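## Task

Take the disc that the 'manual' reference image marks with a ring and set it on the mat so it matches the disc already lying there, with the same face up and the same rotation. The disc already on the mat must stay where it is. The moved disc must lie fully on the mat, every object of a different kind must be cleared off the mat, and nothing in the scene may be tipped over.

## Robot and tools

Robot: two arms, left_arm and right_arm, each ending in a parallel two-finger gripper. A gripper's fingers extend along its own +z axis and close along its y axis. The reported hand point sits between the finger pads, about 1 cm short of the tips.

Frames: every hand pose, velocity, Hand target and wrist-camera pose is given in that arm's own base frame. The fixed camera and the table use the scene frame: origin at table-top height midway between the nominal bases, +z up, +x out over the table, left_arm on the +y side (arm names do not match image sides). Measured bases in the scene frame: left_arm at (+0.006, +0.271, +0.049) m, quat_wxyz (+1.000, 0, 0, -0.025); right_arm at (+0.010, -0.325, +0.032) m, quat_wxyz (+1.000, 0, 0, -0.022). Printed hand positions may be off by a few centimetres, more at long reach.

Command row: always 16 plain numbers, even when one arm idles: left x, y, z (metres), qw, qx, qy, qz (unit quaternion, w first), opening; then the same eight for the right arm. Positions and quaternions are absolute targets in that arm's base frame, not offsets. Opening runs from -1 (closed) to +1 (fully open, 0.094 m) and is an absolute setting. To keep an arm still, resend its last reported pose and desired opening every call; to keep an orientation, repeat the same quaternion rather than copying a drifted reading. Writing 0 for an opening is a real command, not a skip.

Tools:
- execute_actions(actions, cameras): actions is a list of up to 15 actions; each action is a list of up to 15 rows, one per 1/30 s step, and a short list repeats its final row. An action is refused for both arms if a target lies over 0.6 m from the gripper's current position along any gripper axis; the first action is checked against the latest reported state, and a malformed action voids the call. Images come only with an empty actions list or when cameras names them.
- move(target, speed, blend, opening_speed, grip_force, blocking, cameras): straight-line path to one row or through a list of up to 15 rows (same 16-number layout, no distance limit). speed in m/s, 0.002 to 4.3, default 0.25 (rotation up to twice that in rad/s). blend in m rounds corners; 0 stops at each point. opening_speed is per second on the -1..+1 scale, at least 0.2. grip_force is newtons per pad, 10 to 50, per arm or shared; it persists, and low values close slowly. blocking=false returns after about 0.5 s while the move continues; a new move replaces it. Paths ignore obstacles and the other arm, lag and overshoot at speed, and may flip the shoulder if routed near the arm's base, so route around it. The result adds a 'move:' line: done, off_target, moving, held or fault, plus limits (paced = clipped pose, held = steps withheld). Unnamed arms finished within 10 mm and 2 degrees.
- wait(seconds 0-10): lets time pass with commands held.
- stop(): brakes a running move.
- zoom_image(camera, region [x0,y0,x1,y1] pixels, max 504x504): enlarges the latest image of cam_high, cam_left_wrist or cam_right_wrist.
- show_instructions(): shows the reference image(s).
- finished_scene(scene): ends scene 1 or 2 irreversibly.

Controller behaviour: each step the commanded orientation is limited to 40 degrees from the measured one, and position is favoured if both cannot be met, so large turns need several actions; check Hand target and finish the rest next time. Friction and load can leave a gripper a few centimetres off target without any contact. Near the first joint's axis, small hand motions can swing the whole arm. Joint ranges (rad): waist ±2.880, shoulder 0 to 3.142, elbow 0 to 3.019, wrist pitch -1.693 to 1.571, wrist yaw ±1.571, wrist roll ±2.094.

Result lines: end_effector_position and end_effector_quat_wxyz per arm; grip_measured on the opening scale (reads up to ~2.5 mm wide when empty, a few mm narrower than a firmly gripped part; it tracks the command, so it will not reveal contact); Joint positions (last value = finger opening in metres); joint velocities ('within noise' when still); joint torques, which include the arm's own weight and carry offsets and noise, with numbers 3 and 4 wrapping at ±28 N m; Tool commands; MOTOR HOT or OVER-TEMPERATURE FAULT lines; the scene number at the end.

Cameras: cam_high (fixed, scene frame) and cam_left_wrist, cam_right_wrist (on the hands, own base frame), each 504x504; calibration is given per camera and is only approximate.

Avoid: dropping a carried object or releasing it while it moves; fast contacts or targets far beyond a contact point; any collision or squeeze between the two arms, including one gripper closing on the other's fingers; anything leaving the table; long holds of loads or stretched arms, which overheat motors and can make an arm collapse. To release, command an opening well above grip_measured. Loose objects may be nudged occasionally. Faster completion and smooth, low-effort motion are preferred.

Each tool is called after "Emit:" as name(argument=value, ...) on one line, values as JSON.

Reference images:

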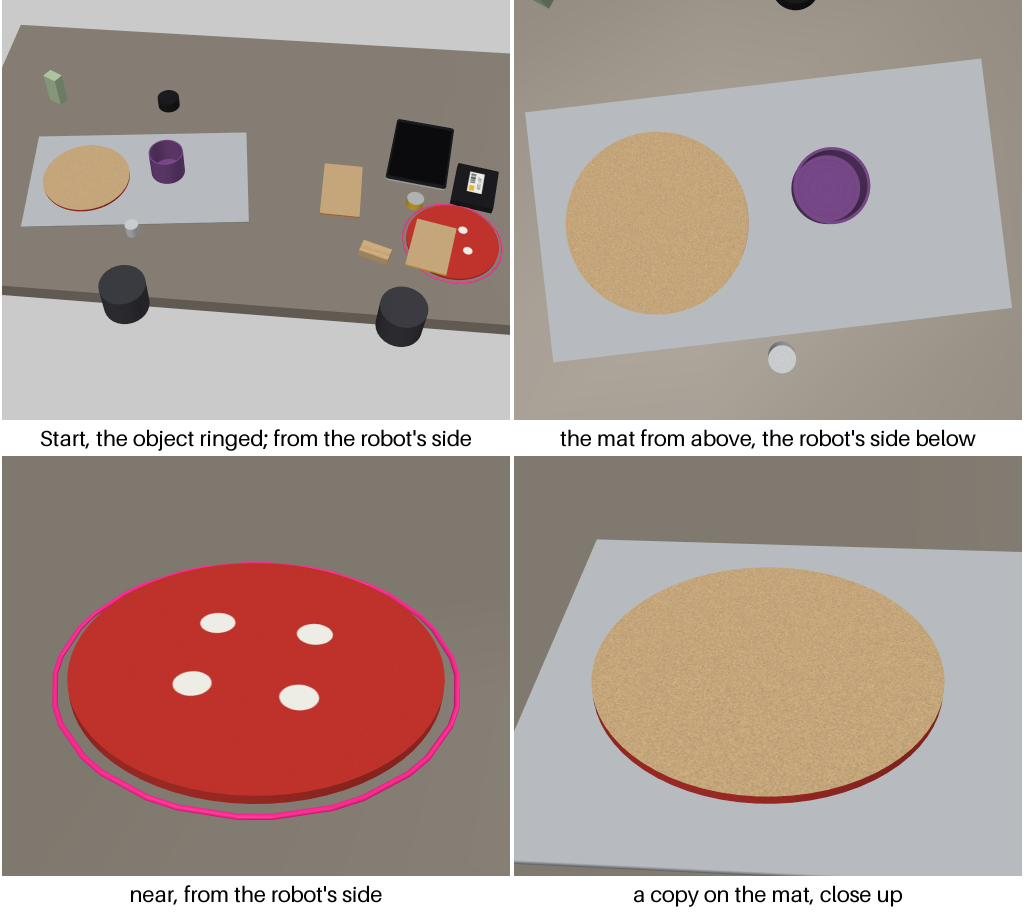

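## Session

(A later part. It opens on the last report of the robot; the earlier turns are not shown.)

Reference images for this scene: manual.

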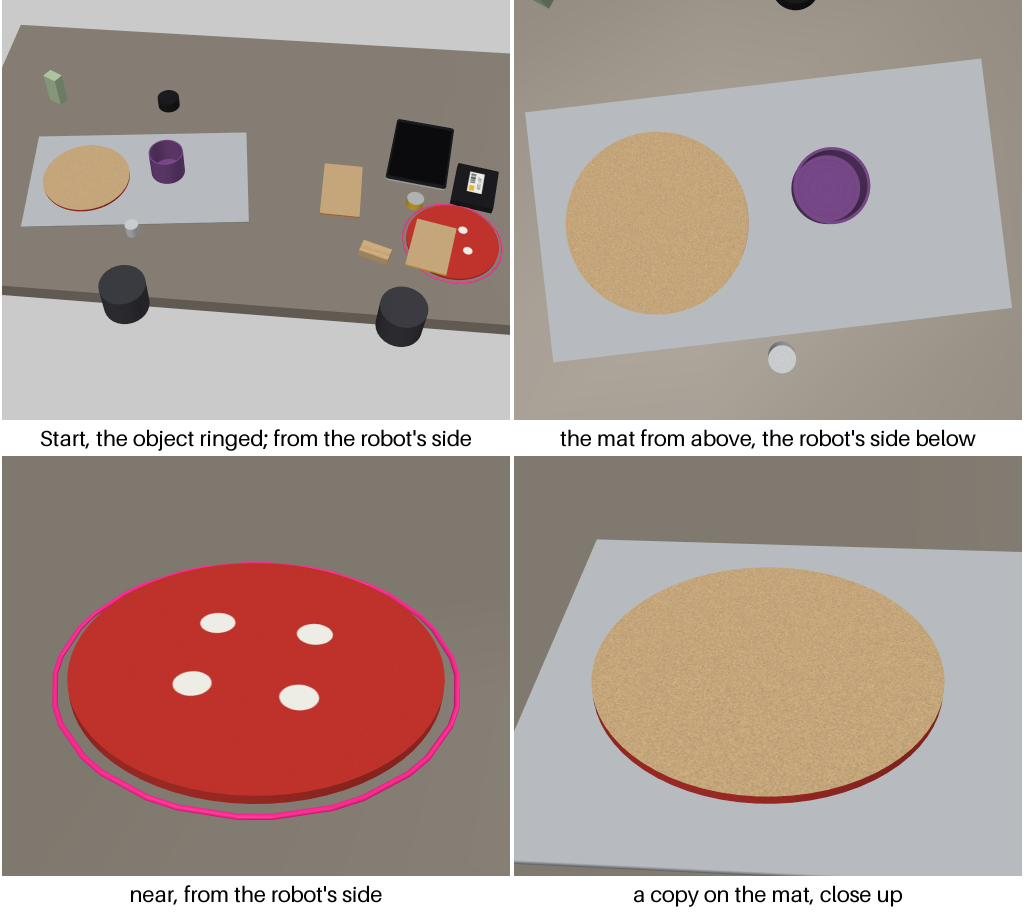

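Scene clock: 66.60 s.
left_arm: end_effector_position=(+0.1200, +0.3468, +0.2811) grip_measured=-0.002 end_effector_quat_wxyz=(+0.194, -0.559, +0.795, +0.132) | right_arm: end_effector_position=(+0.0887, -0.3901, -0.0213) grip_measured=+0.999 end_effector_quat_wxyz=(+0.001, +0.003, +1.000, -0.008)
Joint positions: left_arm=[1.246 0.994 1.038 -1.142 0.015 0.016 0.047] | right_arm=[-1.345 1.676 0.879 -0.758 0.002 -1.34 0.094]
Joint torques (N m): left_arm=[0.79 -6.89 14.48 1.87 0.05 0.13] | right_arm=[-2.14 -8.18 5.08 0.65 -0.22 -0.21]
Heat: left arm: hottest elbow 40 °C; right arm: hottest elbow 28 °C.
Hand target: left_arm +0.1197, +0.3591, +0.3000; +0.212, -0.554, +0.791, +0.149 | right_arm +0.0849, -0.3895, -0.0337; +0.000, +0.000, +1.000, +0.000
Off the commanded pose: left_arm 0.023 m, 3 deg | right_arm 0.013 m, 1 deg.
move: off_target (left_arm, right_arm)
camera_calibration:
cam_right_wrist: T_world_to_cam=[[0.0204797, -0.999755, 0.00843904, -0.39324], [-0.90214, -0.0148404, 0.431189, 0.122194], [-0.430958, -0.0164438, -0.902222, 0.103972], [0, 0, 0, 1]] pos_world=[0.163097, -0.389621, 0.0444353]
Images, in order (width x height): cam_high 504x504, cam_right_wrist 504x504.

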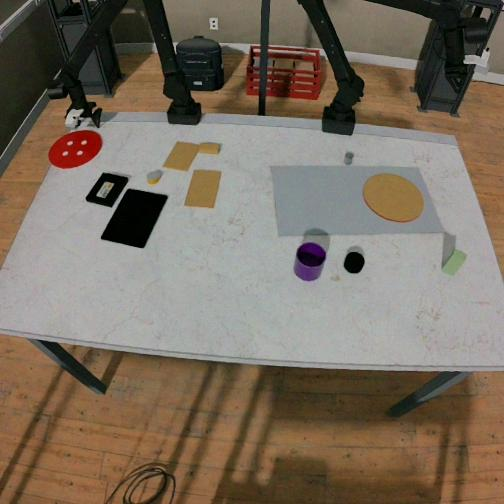

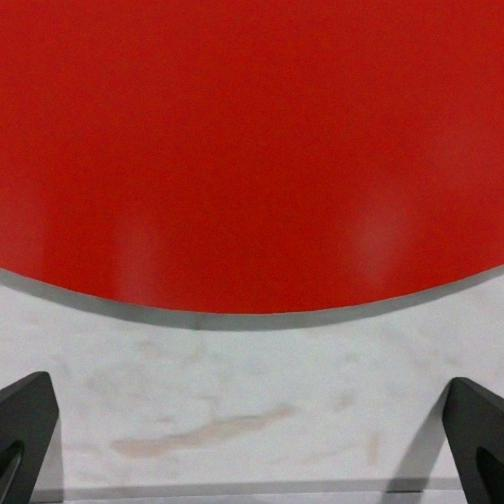

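Emit:
move(target=[[0.12, 0.36, 0.30, 0.212, -0.554, 0.7913, 0.1484, 0.0, 0.455, -0.400, -0.034, 0, 0, 1, 0, 1]], speed=[0.16], cameras=["cam_high", "cam_right_wrist"])

Scene clock: 69.93 s.
left_arm: end_effector_position=(+0.1200, +0.3468, +0.2811) grip_measured=-0.002 end_effector_quat_wxyz=(+0.194, -0.559, +0.795, +0.132) | right_arm: end_effector_position=(+0.4434, -0.3994, -0.0180) grip_measured=+0.999 end_effector_quat_wxyz=(+0.004, -0.009, +1.000, -0.006)
Joint positions: left_arm=[1.246 0.994 1.038 -1.142 0.015 0.016 0.047] | right_arm=[-0.732 2.083 1.54 -1.015 0.003 -0.749 0.094]
Joint torques (N m): left_arm=[0.79 -6.89 14.48 1.85 0.05 0.13] | right_arm=[-0.56 -14.27 9.46 -0.14 -0.25 0.3]
Heat: left arm: hottest elbow 41 °C; right arm: hottest elbow 28 °C.
Hand target: left_arm +0.1197, +0.3591, +0.3000; +0.212, -0.554, +0.791, +0.149 | right_arm +0.4543, -0.3994, -0.0337; +0.000, +0.000, +1.000, +0.000
Off the commanded pose: left_arm 0.023 m, 3 deg | right_arm 0.020 m, 1 deg.
move: off_target (left_arm, right_arm)
camera_calibration:
cam_right_wrist: T_world_to_cam=[[0.0437918, -0.999033, 0.00396615, -0.419943], [-0.903954, -0.0379331, 0.425944, 0.432107], [-0.425382, -0.0222381, -0.904741, 0.254809], [0, 0, 0, 1]] pos_world=[0.517386, -0.397479, 0.0481476]
Images, in order (width x height): cam_high 504x504, cam_right_wrist 504x504.

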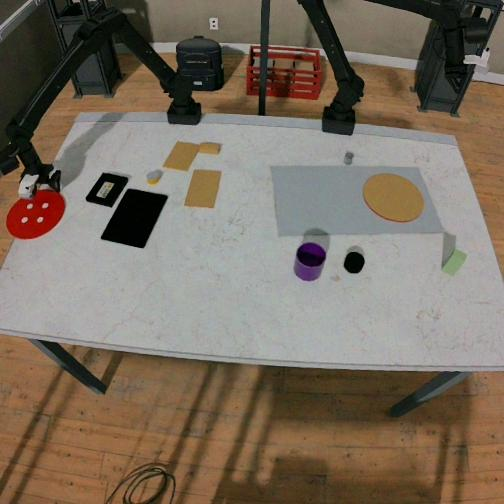

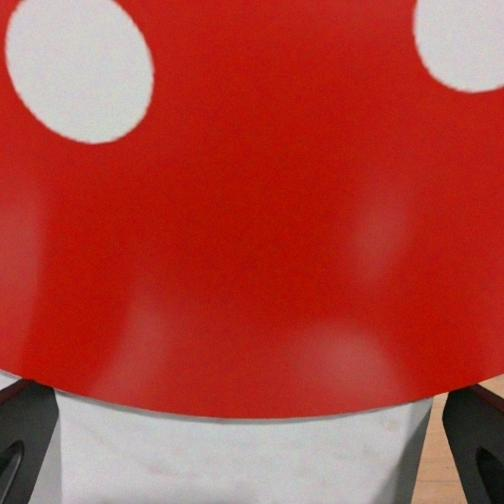

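Emit:
move(target=[[0.12, 0.36, 0.30, 0.212, -0.554, 0.7913, 0.1484, 0.0, 0.43, -0.40, -0.02, 0, 0, 1, 0, 1], [0.12, 0.36, 0.30, 0.212, -0.554, 0.7913, 0.1484, 0.0, 0.415, -0.41, 0.08, 0, 0, 1, 0, 1], [0.12, 0.36, 0.30, 0.212, -0.554, 0.7913, 0.1484, 0.0, 0.40, -0.515, 0.15, 0.3863, 0.5221, 0.6113, 0.4523, -0.04], [0.12, 0.36, 0.30, 0.212, -0.554, 0.7913, 0.1484, 0.0, 0.405, -0.503, -0.024, 0.3863, 0.5221, 0.6113, 0.4523, -0.04]], speed=[0.2, 0.3, 0.5, 0.15], blend=[0.005, 0.03, 0, 0], cameras=["cam_right_wrist"])

Scene clock: 78.47 s.
left_arm: end_effector_position=(+0.1200, +0.3468, +0.2811) grip_measured=-0.002 end_effector_quat_wxyz=(+0.194, -0.559, +0.795, +0.132) | right_arm: end_effector_position=(+0.3995, -0.5074, -0.0154) grip_measured=-0.038 end_effector_quat_wxyz=(+0.392, +0.520, +0.613, +0.448)
Joint positions: left_arm=[1.246 0.994 1.038 -1.142 0.015 0.016 0.047] | right_arm=[-1.154 2.206 1.288 0.062 -1.174 0.738 0.045]
Joint torques (N m): left_arm=[0.85 -6.89 14.48 1.87 0.05 0.13] | right_arm=[-0.38 -17.26 5.31 1.92 -0.51 0.07]
Heat: left arm: hottest elbow 44 °C; right arm: hottest elbow 29 °C.
Hand target: left_arm +0.1197, +0.3591, +0.3000; +0.212, -0.554, +0.791, +0.149 | right_arm +0.4049, -0.5029, -0.0238; +0.386, +0.522, +0.612, +0.452
Off the commanded pose: left_arm 0.023 m, 3 deg | right_arm 0.011 m, 1 deg.
move: off_target (left_arm, right_arm)
camera_calibration:
cam_right_wrist: T_world_to_cam=[[-0.275151, -0.084089, -0.957716, 0.0508768], [-0.554509, 0.827655, 0.0866406, 0.681551], [0.785374, 0.554901, -0.274359, 0.0549222], [0, 0, 0, 1]] pos_world=[0.34879, -0.590288, 0.00474397]
Images, in order (width x height): cam_right_wrist 504x504.

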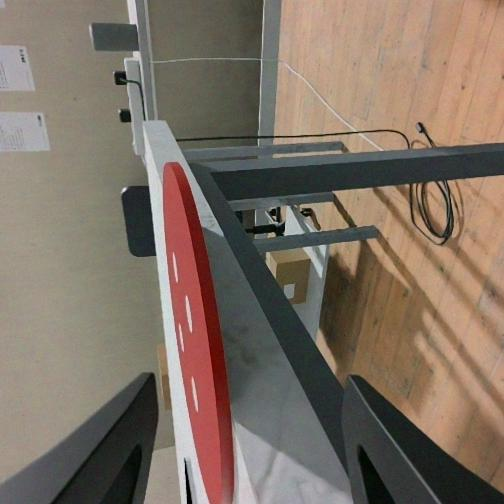

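Emit:
move(target=[[0.12, 0.36, 0.30, 0.212, -0.554, 0.7913, 0.1484, 0.0, 0.507, -0.489, -0.019, 0.3863, 0.5221, 0.6113, 0.4523, -0.04]], speed=[0.12], cameras=["cam_right_wrist"])

Scene clock: 80.67 s.
left_arm: end_effector_position=(+0.1200, +0.3468, +0.2811) grip_measured=-0.002 end_effector_quat_wxyz=(+0.194, -0.559, +0.795, +0.132) | right_arm: end_effector_position=(+0.4974, -0.4802, -0.0180) grip_measured=-0.038 end_effector_quat_wxyz=(+0.379, +0.526, +0.613, +0.452)
Joint positions: left_arm=[1.246 0.994 1.038 -1.142 0.015 0.016 0.047] | right_arm=[-0.988 2.254 1.346 0.243 -1.056 0.984 0.045]
Joint torques (N m): left_arm=[0.79 -6.83 14.46 1.85 0.05 0.13] | right_arm=[-0.85 -17.14 8.5 2.24 -0.38 0.1]
Heat: left arm: hottest elbow 44 °C; right arm: hottest elbow 29 °C.
Hand target: left_arm +0.1197, +0.3591, +0.3000; +0.212, -0.554, +0.791, +0.149 | right_arm +0.5066, -0.4885, -0.0187; +0.386, +0.522, +0.612, +0.452
Off the commanded pose: left_arm 0.023 m, 3 deg | right_arm 0.013 m, 1 deg.
move: off_target (left_arm, right_arm)
camera_calibration:
cam_right_wrist: T_world_to_cam=[[-0.289977, -0.0633584, -0.954934, 0.0950978], [-0.55825, 0.821664, 0.115003, 0.713039], [0.777349, 0.56644, -0.273633, -0.0281516], [0, 0, 0, 1]] pos_world=[0.447514, -0.563907, 0.00110733]
Images, in order (width x height): cam_right_wrist 504x504.

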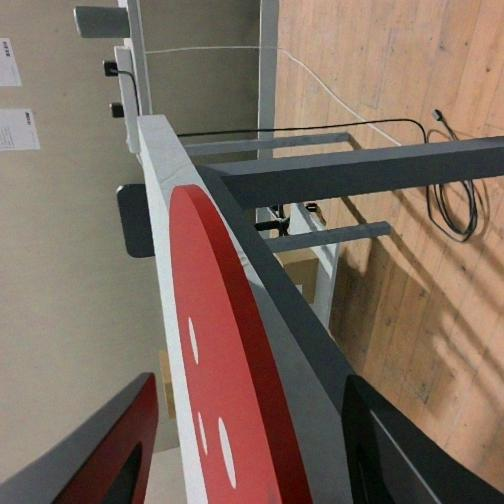

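Emit:
move(target=[[0.12, 0.36, 0.30, 0.212, -0.554, 0.7913, 0.1484, 0.0, 0.507, -0.489, -0.021, 0.3863, 0.5221, 0.6113, 0.4523, -1]], speed=[0.12], grip_force=[50, 22], cameras=["cam_right_wrist"])

Scene clock: 84.23 s.
left_arm: end_effector_position=(+0.1200, +0.3468, +0.2811) grip_measured=-0.002 end_effector_quat_wxyz=(+0.194, -0.559, +0.795, +0.132) | right_arm: end_effector_position=(+0.5002, -0.4831, -0.0168) grip_measured=-0.762 end_effector_quat_wxyz=(+0.386, +0.518, +0.614, +0.453)
Joint positions: left_arm=[1.246 0.994 1.038 -1.142 0.015 0.016 0.047] | right_arm=[-0.988 2.263 1.358 0.262 -1.064 0.985 0.011]
Joint torques (N m): left_arm=[0.85 -6.89 14.48 1.87 0.05 0.13] | right_arm=[-1.03 -17.67 7.61 1.44 -0.02 0.09]
Heat: left arm: hottest elbow 45 °C; right arm: hottest elbow 29 °C.
Hand target: left_arm +0.1197, +0.3591, +0.3000; +0.212, -0.554, +0.791, +0.149 | right_arm +0.5068, -0.4887, -0.0210; +0.386, +0.522, +0.611, +0.452
Off the commanded pose: left_arm 0.023 m, 3 deg | right_arm 0.010 m, 1 deg.
grip_force (N): 50, 22
move: off_target (left_arm)
camera_calibration:
cam_right_wrist: T_world_to_cam=[[-0.274566, -0.0781499, -0.958387, 0.0819337], [-0.565317, 0.819368, 0.0951422, 0.719], [0.777837, 0.567916, -0.26915, -0.0278484], [0, 0, 0, 1]] pos_world=[0.450621, -0.566907, 0.00262159]
Images, in order (width x height): cam_right_wrist 504x504.

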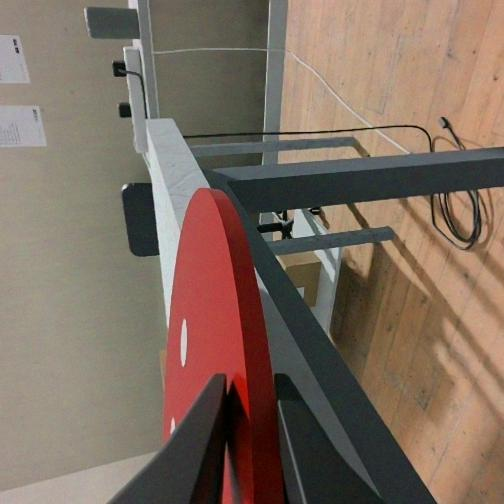

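Emit:
move(target=[[0.12, 0.36, 0.30, 0.212, -0.554, 0.7913, 0.1484, 0.0, 0.507, -0.489, 0.03, 0.3863, 0.5221, 0.6113, 0.4523, -1]], speed=[0.1], grip_force=[50, 36], cameras=["cam_right_wrist"])

Scene clock: 85.60 s.
left_arm: end_effector_position=(+0.1200, +0.3468, +0.2811) grip_measured=-0.002 end_effector_quat_wxyz=(+0.194, -0.559, +0.795, +0.132) | right_arm: end_effector_position=(+0.5023, -0.4858, +0.0208) grip_measured=-0.879 end_effector_quat_wxyz=(+0.386, +0.520, +0.612, +0.454)
Joint positions: left_arm=[1.246 0.994 1.038 -1.142 0.015 0.016 0.047] | right_arm=[-0.987 2.194 1.36 0.195 -1.062 0.995 0.006]
Joint torques (N m): left_arm=[0.79 -6.95 14.49 1.87 0.05 0.13] | right_arm=[-0.79 -19.96 7.2 0.5 -0.16 -0.02]
Heat: left arm: hottest elbow 45 °C; right arm: hottest elbow 29 °C.
Hand target: left_arm +0.1197, +0.3591, +0.3000; +0.212, -0.554, +0.791, +0.149 | right_arm +0.5069, -0.4888, +0.0300; +0.386, +0.522, +0.611, +0.452
Off the commanded pose: left_arm 0.023 m, 3 deg | right_arm 0.011 m, 0 deg.
grip_force (N): 50, 36
move: off_target (left_arm, right_arm)
camera_calibration:
cam_right_wrist: T_world_to_cam=[[-0.275185, -0.0725299, -0.958652, 0.121356], [-0.561819, 0.821299, 0.0991342, 0.717961], [0.780149, 0.565869, -0.266757, -0.0200634], [0, 0, 0, 1]] pos_world=[0.452411, -0.569505, 0.0398112]
Images, in order (width x height): cam_right_wrist 504x504.

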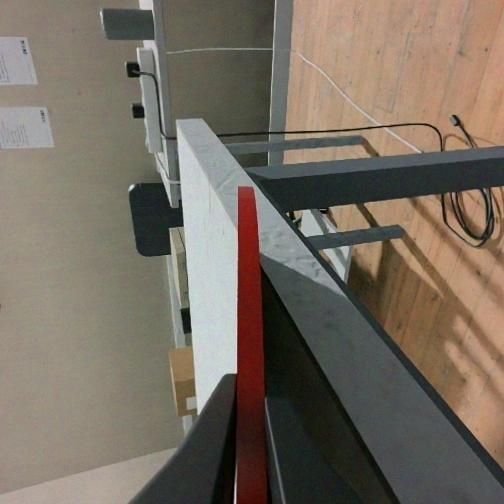

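Emit:
move(target=[[0.12, 0.36, 0.30, 0.212, -0.554, 0.7913, 0.1484, 0.0, 0.495, -0.475, 0.20, 0.3863, 0.5221, 0.6113, 0.4523, -1], [0.12, 0.36, 0.30, 0.212, -0.554, 0.7913, 0.1484, 0.0, 0.45, 0.0, 0.33, 0.5541, -0.2120, 0.7913, 0.1484, -1], [0.12, 0.36, 0.30, 0.212, -0.554, 0.7913, 0.1484, 0.0, 0.275, 0.50, 0.20, 0.5590, -0.7554, 0.2750, -0.2034, -1]], speed=[0.25, 0.4, 0.4], blend=[0.05, 0.08, 0], grip_force=[50, 50], cameras=["all"])

Scene clock: 93.13 s.
left_arm: end_effector_position=(+0.1200, +0.3468, +0.2811) grip_measured=-0.002 end_effector_quat_wxyz=(+0.194, -0.559, +0.795, +0.132) | right_arm: end_effector_position=(+0.2633, +0.4744, +0.1614) grip_measured=-0.893 end_effector_quat_wxyz=(-0.522, +0.778, -0.291, +0.191)
Joint positions: left_arm=[1.246 0.994 1.038 -1.142 0.015 0.016 0.047] | right_arm=[1.149 1.431 0.69 0.335 0.264 -1.451 0.005]
Joint torques (N m): left_arm=[0.85 -6.89 14.49 1.87 0.05 0.13] | right_arm=[-1.2 -9.05 12.04 3.45 0.04 -0.38]
Heat: left arm: hottest elbow 47 °C; right arm: hottest elbow 30 °C.
Hand target: left_arm +0.1197, +0.3591, +0.3000; +0.212, -0.554, +0.791, +0.149 | right_arm +0.2732, +0.4966, +0.2007; -0.559, +0.755, -0.276, +0.204
Off the commanded pose: left_arm 0.023 m, 3 deg | right_arm 0.048 m, 5 deg.
move: off_target (left_arm, right_arm)
camera_calibration:
cam_left_wrist: T_world_to_cam=[[0.936026, -0.351681, -0.0132259, 0.0164098], [-0.351908, -0.93489, -0.0462701, 0.419811], [0.00390759, 0.0479644, -0.998841, 0.350736], [0, 0, 0, 1]] pos_world=[0.131004, 0.381426, 0.369972]
cam_right_wrist: T_world_to_cam=[[0.238553, 0.306581, 0.921466, -0.358562], [0.429558, -0.8843, 0.183009, 0.315709], [0.87096, 0.352166, -0.342647, -0.249782], [0, 0, 0, 1]] pos_world=[0.167471, 0.477075, 0.187038]

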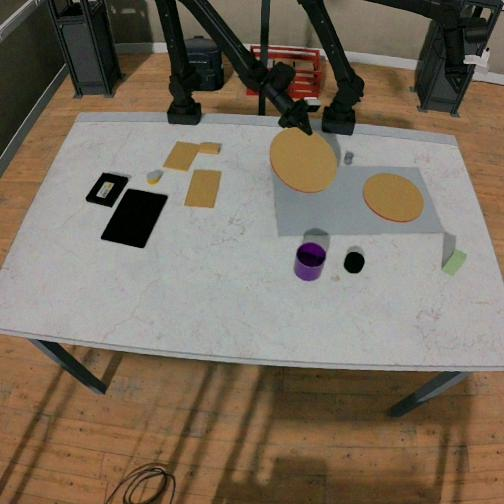

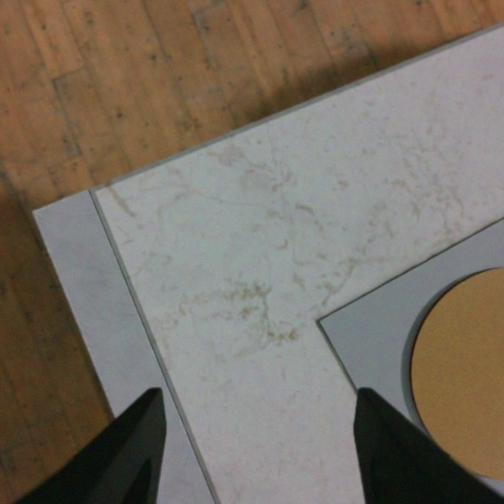

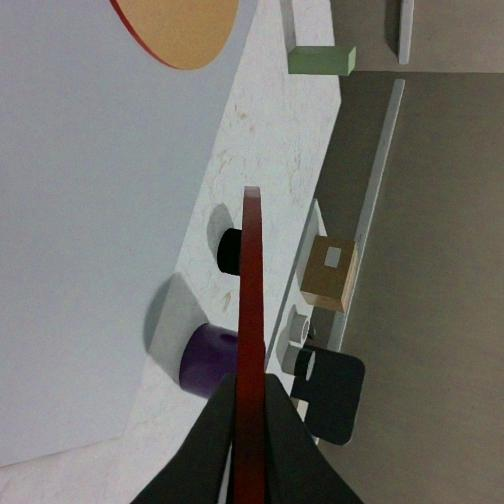

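Emit:
move(target=[[0.12, 0.36, 0.30, 0.212, -0.554, 0.7913, 0.1484, 0.0, 0.268, 0.558, 0.10, 0.5590, -0.7554, 0.2750, -0.2034, -1]], speed=[0.2], cameras=["cam_high", "cam_right_wrist"])

Emit:
zoom_image(camera="cam_high", region=[250, 110, 450, 260])

Scene clock: 95.03 s.
left_arm: end_effector_position=(+0.1200, +0.3468, +0.2811) grip_measured=-0.002 end_effector_quat_wxyz=(+0.194, -0.559, +0.795, +0.132) | right_arm: end_effector_position=(+0.2627, +0.5333, +0.0724) grip_measured=-0.893 end_effector_quat_wxyz=(-0.526, +0.777, -0.283, +0.199)
Joint positions: left_arm=[1.246 0.994 1.038 -1.142 0.015 0.016 0.047] | right_arm=[1.206 1.777 0.774 0.605 0.321 -1.452 0.005]
Joint torques (N m): left_arm=[0.85 -6.89 14.48 1.87 0.04 0.13] | right_arm=[-0.73 -12.51 9.21 3.44 0.13 -0.1]
Heat: left arm: hottest elbow 47 °C; right arm: hottest elbow 31 °C.
Hand target: left_arm +0.1197, +0.3591, +0.3000; +0.212, -0.554, +0.791, +0.149 | right_arm +0.2669, +0.5560, +0.1006; -0.559, +0.756, -0.275, +0.203
Off the commanded pose: left_arm 0.023 m, 3 deg | right_arm 0.037 m, 5 deg.
move: off_target (left_arm, right_arm)
camera_calibration:
cam_right_wrist: T_world_to_cam=[[0.214433, 0.308932, 0.926595, -0.289726], [0.42952, -0.881839, 0.19461, 0.382161], [0.877229, 0.35626, -0.321788, -0.305822], [0, 0, 0, 1]] pos_world=[0.166257, 0.535462, 0.0956758]
Images, in order (width x height): cam_high 504x504, cam_right_wrist 504x504.

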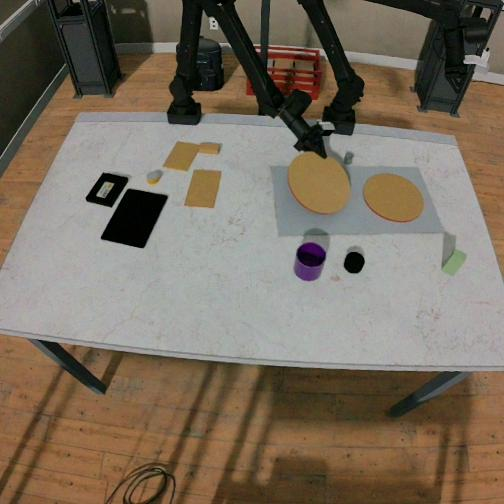

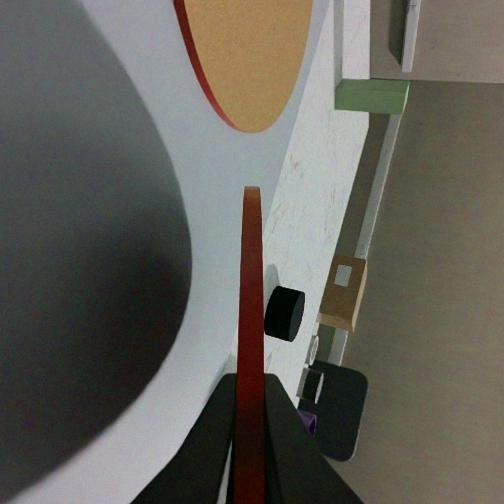

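Scaled by 2.520 from the camera's 504x504 image, which has a finer 720x720 frame.

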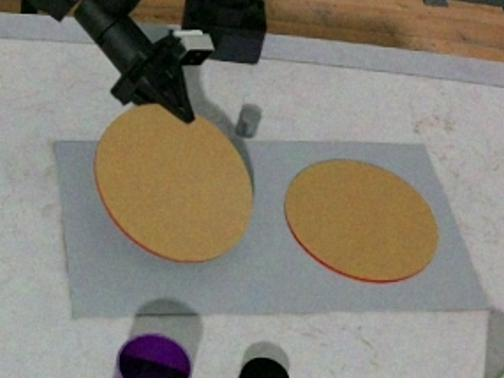

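Emit:
move(target=[[0.12, 0.36, 0.30, 0.212, -0.554, 0.7913, 0.1484, 0.0, 0.265, 0.570, 0.062, 0.5590, -0.7554, 0.2750, -0.2034, -1]], speed=[0.12], cameras=["cam_high", "cam_right_wrist"])

Scene clock: 96.97 s.
left_arm: end_effector_position=(+0.1200, +0.3468, +0.2811) grip_measured=-0.002 end_effector_quat_wxyz=(+0.194, -0.559, +0.795, +0.132) | right_arm: end_effector_position=(+0.2630, +0.5466, +0.0419) grip_measured=-0.893 end_effector_quat_wxyz=(-0.531, +0.773, -0.282, +0.203)
Joint positions: left_arm=[1.246 0.994 1.038 -1.142 0.015 0.016 0.047] | right_arm=[1.219 1.888 0.804 0.699 0.339 -1.452 0.005]
Joint torques (N m): left_arm=[0.85 -6.89 14.48 1.87 0.05 0.13] | right_arm=[-0.56 -12.98 8.18 3.25 0.03 -0.03]
Heat: left arm: hottest elbow 47 °C; right arm: hottest elbow 31 °C.
Hand target: left_arm +0.1197, +0.3591, +0.3000; +0.212, -0.554, +0.791, +0.149 | right_arm +0.2641, +0.5684, +0.0625; -0.559, +0.756, -0.275, +0.203
Off the commanded pose: left_arm 0.023 m, 3 deg | right_arm 0.031 m, 4 deg.
move: off_target (left_arm, right_arm)
camera_calibration:
cam_right_wrist: T_world_to_cam=[[0.205843, 0.299634, 0.931584, -0.258495], [0.423938, -0.885306, 0.191076, 0.403224], [0.881989, 0.355602, -0.30926, -0.322097], [0, 0, 0, 1]] pos_world=[0.166353, 0.548968, 0.0641514]
Images, in order (width x height): cam_high 504x504, cam_right_wrist 504x504.

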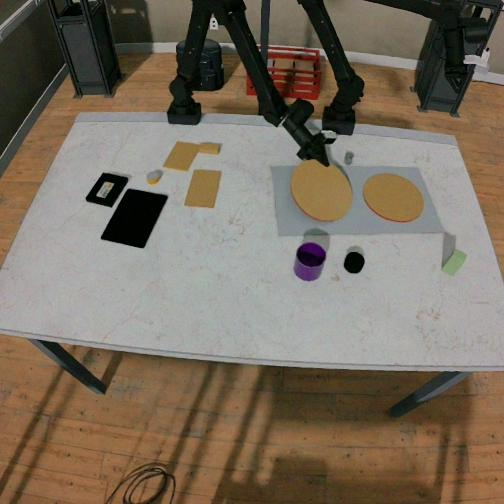

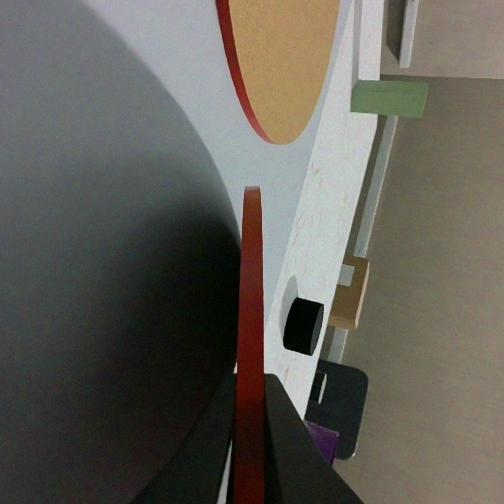

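Emit:
move(target=[[0.12, 0.36, 0.30, 0.212, -0.554, 0.7913, 0.1484, 0.0, 0.263, 0.571, 0.051, 0.5590, -0.7554, 0.2750, -0.2034, -1], [0.12, 0.36, 0.30, 0.212, -0.554, 0.7913, 0.1484, 0.0, 0.263, 0.571, 0.050, 0.5590, -0.7554, 0.2750, -0.2034, -0.35]], speed=[0.08, 0.08], opening_speed=0.5, cameras=["cam_high", "cam_right_wrist"])

Scene clock: 100.20 s.
left_arm: end_effector_position=(+0.1200, +0.3468, +0.2811) grip_measured=-0.002 end_effector_quat_wxyz=(+0.194, -0.559, +0.795, +0.132) | right_arm: end_effector_position=(+0.2627, +0.5508, +0.0370) grip_measured=-0.352 end_effector_quat_wxyz=(-0.538, +0.768, -0.282, +0.204)
Joint positions: left_arm=[1.246 0.994 1.038 -1.142 0.015 0.016 0.047] | right_arm=[1.223 1.916 0.811 0.737 0.344 -1.452 0.03]
Joint torques (N m): left_arm=[0.79 -6.83 14.48 1.85 0.05 0.13] | right_arm=[-0.26 -12.63 7.75 3 -0.02 -0.04]
Heat: left arm: hottest elbow 48 °C; right arm: hottest elbow 31 °C.
Hand target: left_arm +0.1197, +0.3591, +0.3000; +0.212, -0.554, +0.791, +0.149 | right_arm +0.2625, +0.5699, +0.0503; -0.559, +0.755, -0.275, +0.203
Off the commanded pose: left_arm 0.023 m, 3 deg | right_arm 0.024 m, 3 deg.
move: off_target (left_arm, right_arm); target 2's new opening was sent with right_arm's hand 0.024 m and 3 deg from that target
camera_calibration:
cam_right_wrist: T_world_to_cam=[[0.198619, 0.284414, 0.937902, -0.245149], [0.422065, -0.888505, 0.180055, 0.410575], [0.88454, 0.360093, -0.296515, -0.328361], [0, 0, 0, 1]] pos_world=[0.16585, 0.552762, 0.0586356]
Images, in order (width x height): cam_high 504x504, cam_right_wrist 504x504.

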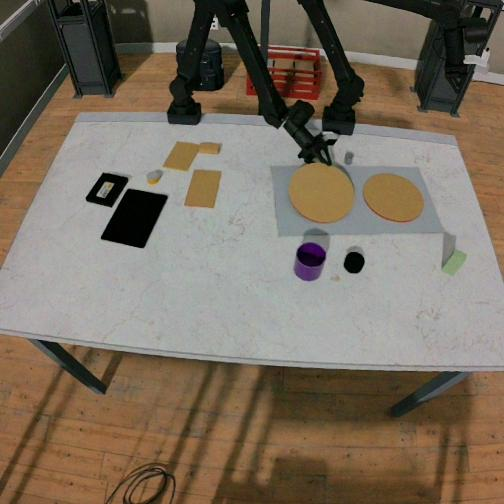

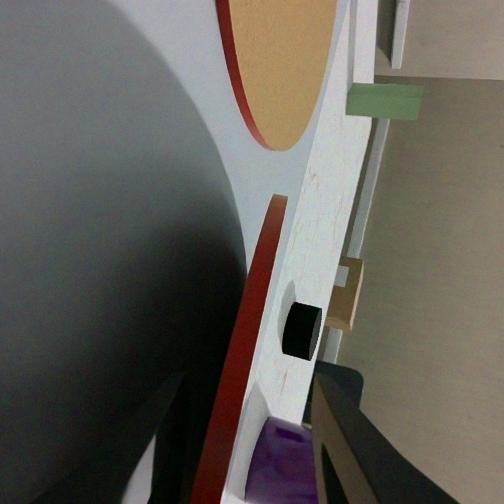

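Emit:
move(target=[[0.12, 0.36, 0.30, 0.212, -0.554, 0.7913, 0.1484, 0.0, 0.262, 0.570, 0.020, 0.5590, -0.7554, 0.2750, -0.2034, -0.35], [0.12, 0.36, 0.30, 0.212, -0.554, 0.7913, 0.1484, 0.0, 0.262, 0.570, 0.018, 0.5590, -0.7554, 0.2750, -0.2034, 0.05]], speed=[0.08, 0.08], opening_speed=0.5, cameras=["cam_high", "cam_right_wrist"])

Scene clock: 103.17 s.
left_arm: end_effector_position=(+0.1200, +0.3468, +0.2811) grip_measured=-0.002 end_effector_quat_wxyz=(+0.194, -0.559, +0.795, +0.132) | right_arm: end_effector_position=(+0.2608, +0.5523, +0.0075) grip_measured=+0.048 end_effector_quat_wxyz=(-0.540, +0.767, -0.281, +0.203)
Joint positions: left_arm=[1.246 0.994 1.038 -1.142 0.015 0.016 0.047] | right_arm=[1.227 2.001 0.817 0.82 0.344 -1.452 0.049]
Joint torques (N m): left_arm=[0.79 -6.89 14.48 1.85 0.05 0.13] | right_arm=[-0.32 -12.98 6.84 2.93 0.03 -0.02]
Heat: left arm: hottest elbow 48 °C; right arm: hottest elbow 31 °C.
Hand target: left_arm +0.1197, +0.3591, +0.3000; +0.212, -0.554, +0.791, +0.149 | right_arm +0.2615, +0.5692, +0.0183; -0.559, +0.755, -0.275, +0.203
Off the commanded pose: left_arm 0.023 m, 3 deg | right_arm 0.021 m, 3 deg.
move: off_target (left_arm, right_arm); target 2's new opening was sent with right_arm's hand 0.020 m and 3 deg from that target
camera_calibration:
cam_right_wrist: T_world_to_cam=[[0.196572, 0.282537, 0.9389, -0.215951], [0.425352, -0.887356, 0.177973, 0.416603], [0.883422, 0.364379, -0.294607, -0.338006], [0, 0, 0, 1]] pos_world=[0.163849, 0.553851, 0.0290338]
Images, in order (width x height): cam_high 504x504, cam_right_wrist 504x504.

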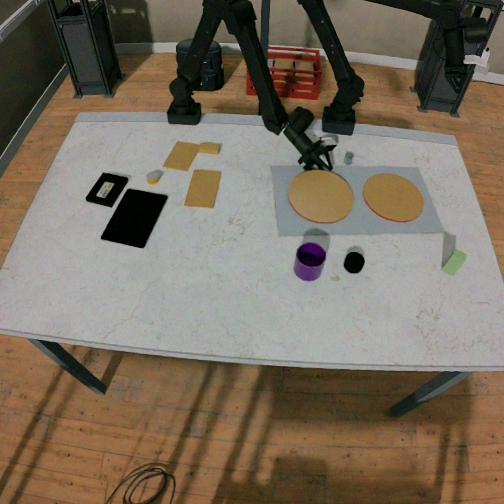

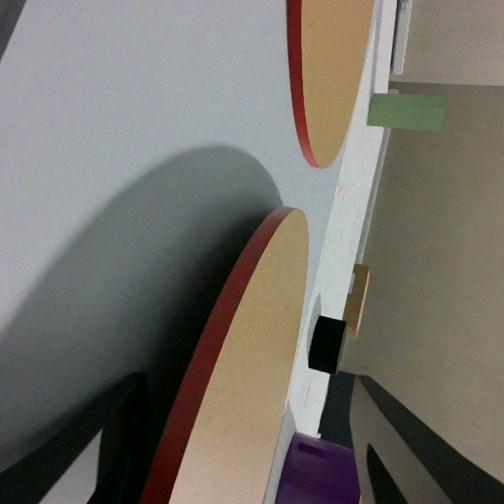

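Emit:
move(target=[[0.12, 0.36, 0.30, 0.212, -0.554, 0.7913, 0.1484, 0.0, 0.262, 0.570, 0.010, 0.5590, -0.7554, 0.2750, -0.2034, 0.25], [0.12, 0.36, 0.30, 0.212, -0.554, 0.7913, 0.1484, 0.0, 0.216, 0.545, 0.010, 0.5590, -0.7554, 0.2750, -0.2034, 0.25]], speed=[0.08, 0.08], opening_speed=0.5, cameras=["cam_high", "cam_right_wrist"])

Scene clock: 106.07 s.
left_arm: end_effector_position=(+0.1200, +0.3468, +0.2811) grip_measured=-0.002 end_effector_quat_wxyz=(+0.194, -0.559, +0.795, +0.132) | right_arm: end_effector_position=(+0.2241, +0.5459, +0.0090) grip_measured=+0.249 end_effector_quat_wxyz=(-0.555, +0.757, -0.273, +0.212)
Joint positions: left_arm=[1.246 0.994 1.038 -1.142 0.015 0.016 0.047] | right_arm=[1.303 2.003 0.761 0.913 0.422 -1.451 0.059]
Joint torques (N m): left_arm=[0.85 -6.83 14.46 1.87 0.05 0.13] | right_arm=[-0.09 -14.15 2.61 2.09 -0.01 0.3]
Heat: left arm: hottest elbow 49 °C; right arm: hottest elbow 31 °C.
Hand target: left_arm +0.1197, +0.3591, +0.3000; +0.212, -0.554, +0.791, +0.149 | right_arm +0.2161, +0.5450, +0.0099; -0.559, +0.755, -0.275, +0.203
Off the commanded pose: left_arm 0.023 m, 3 deg | right_arm 0.008 m, 1 deg.
move: off_target (left_arm)
camera_calibration:
cam_right_wrist: T_world_to_cam=[[0.162324, 0.258433, 0.952294, -0.187576], [0.421375, -0.890824, 0.169926, 0.429172], [0.892241, 0.37369, -0.253499, -0.310262], [0, 0, 0, 1]] pos_world=[0.126434, 0.546735, 0.0270492]
Images, in order (width x height): cam_high 504x504, cam_right_wrist 504x504.

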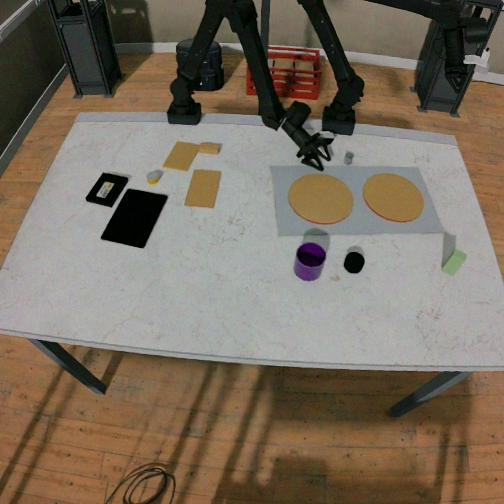

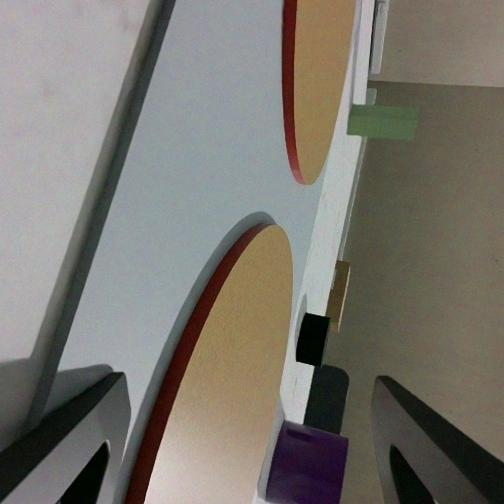

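Emit:
move(target=[[0.12, 0.36, 0.30, 0.212, -0.554, 0.7913, 0.1484, 0.0, 0.195, 0.525, 0.05, 0.5590, -0.7554, 0.2750, -0.2034, 0.25], [0.12, 0.36, 0.30, 0.212, -0.554, 0.7913, 0.1484, 0.0, 0.24, 0.38, 0.22, 0.5590, -0.7554, 0.2750, -0.2034, 0.25]], speed=[0.12, 0.35], blend=[0.02, 0], cameras=["cam_high", "cam_right_wrist"])

Emit:
zoom_image(camera="cam_high", region=[250, 110, 480, 290])

Scene clock: 108.37 s.
left_arm: end_effector_position=(+0.1200, +0.3468, +0.2811) grip_measured=-0.002 end_effector_quat_wxyz=(+0.194, -0.559, +0.795, +0.132) | right_arm: end_effector_position=(+0.2345, +0.3782, +0.2094) grip_measured=+0.249 end_effector_quat_wxyz=(-0.556, +0.758, -0.279, +0.196)
Joint positions: left_arm=[1.246 0.994 1.038 -1.142 0.015 0.016 0.047] | right_arm=[1.098 1.043 0.473 0.254 0.208 -1.489 0.059]
Joint torques (N m): left_arm=[0.79 -6.89 14.46 1.87 0.05 0.13] | right_arm=[-2.43 -4.66 9.37 1.32 -0.18 -0.17]
Heat: left arm: hottest elbow 49 °C; right arm: hottest elbow 31 °C.
Hand target: left_arm +0.1197, +0.3591, +0.3000; +0.212, -0.554, +0.791, +0.149 | right_arm +0.2399, +0.3798, +0.2200; -0.559, +0.755, -0.275, +0.203
Off the commanded pose: left_arm 0.023 m, 3 deg | right_arm 0.012 m, 1 deg.
move: off_target (left_arm, right_arm)
camera_calibration:
cam_right_wrist: T_world_to_cam=[[0.189788, 0.247705, 0.950065, -0.33862], [0.43444, -0.888955, 0.144987, 0.242821], [0.880479, 0.385229, -0.276326, -0.202923], [0, 0, 0, 1]] pos_world=[0.137444, 0.377906, 0.230432]
Images, in order (width x height): cam_high 504x504, cam_right_wrist 504x504.

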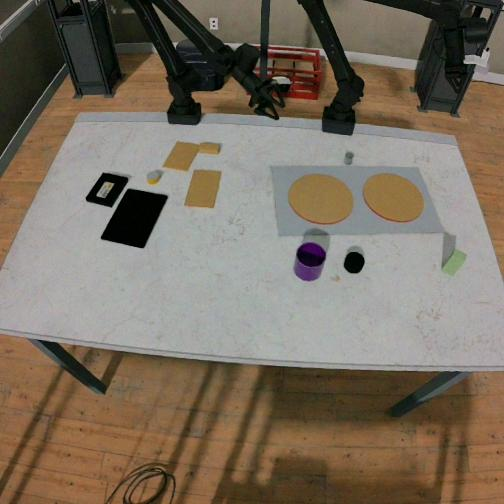

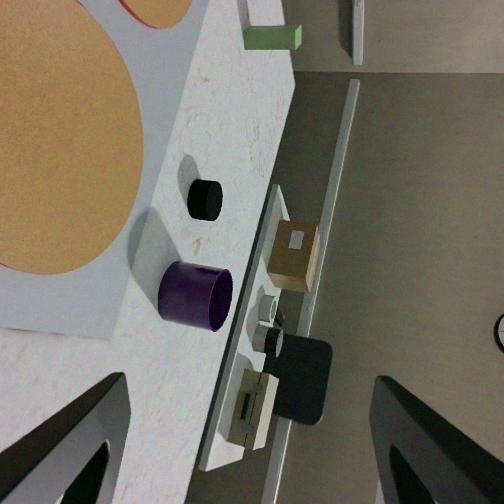

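Scaled by 2.191 from the camera's 504x504 image, which has a finer 720x720 frame.

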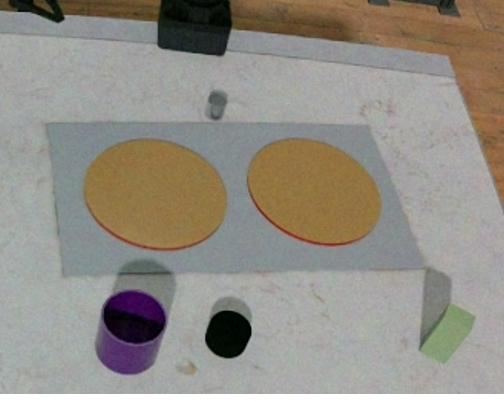

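Emit:
finished_scene(scene=2)

The scene is finished: the task was done.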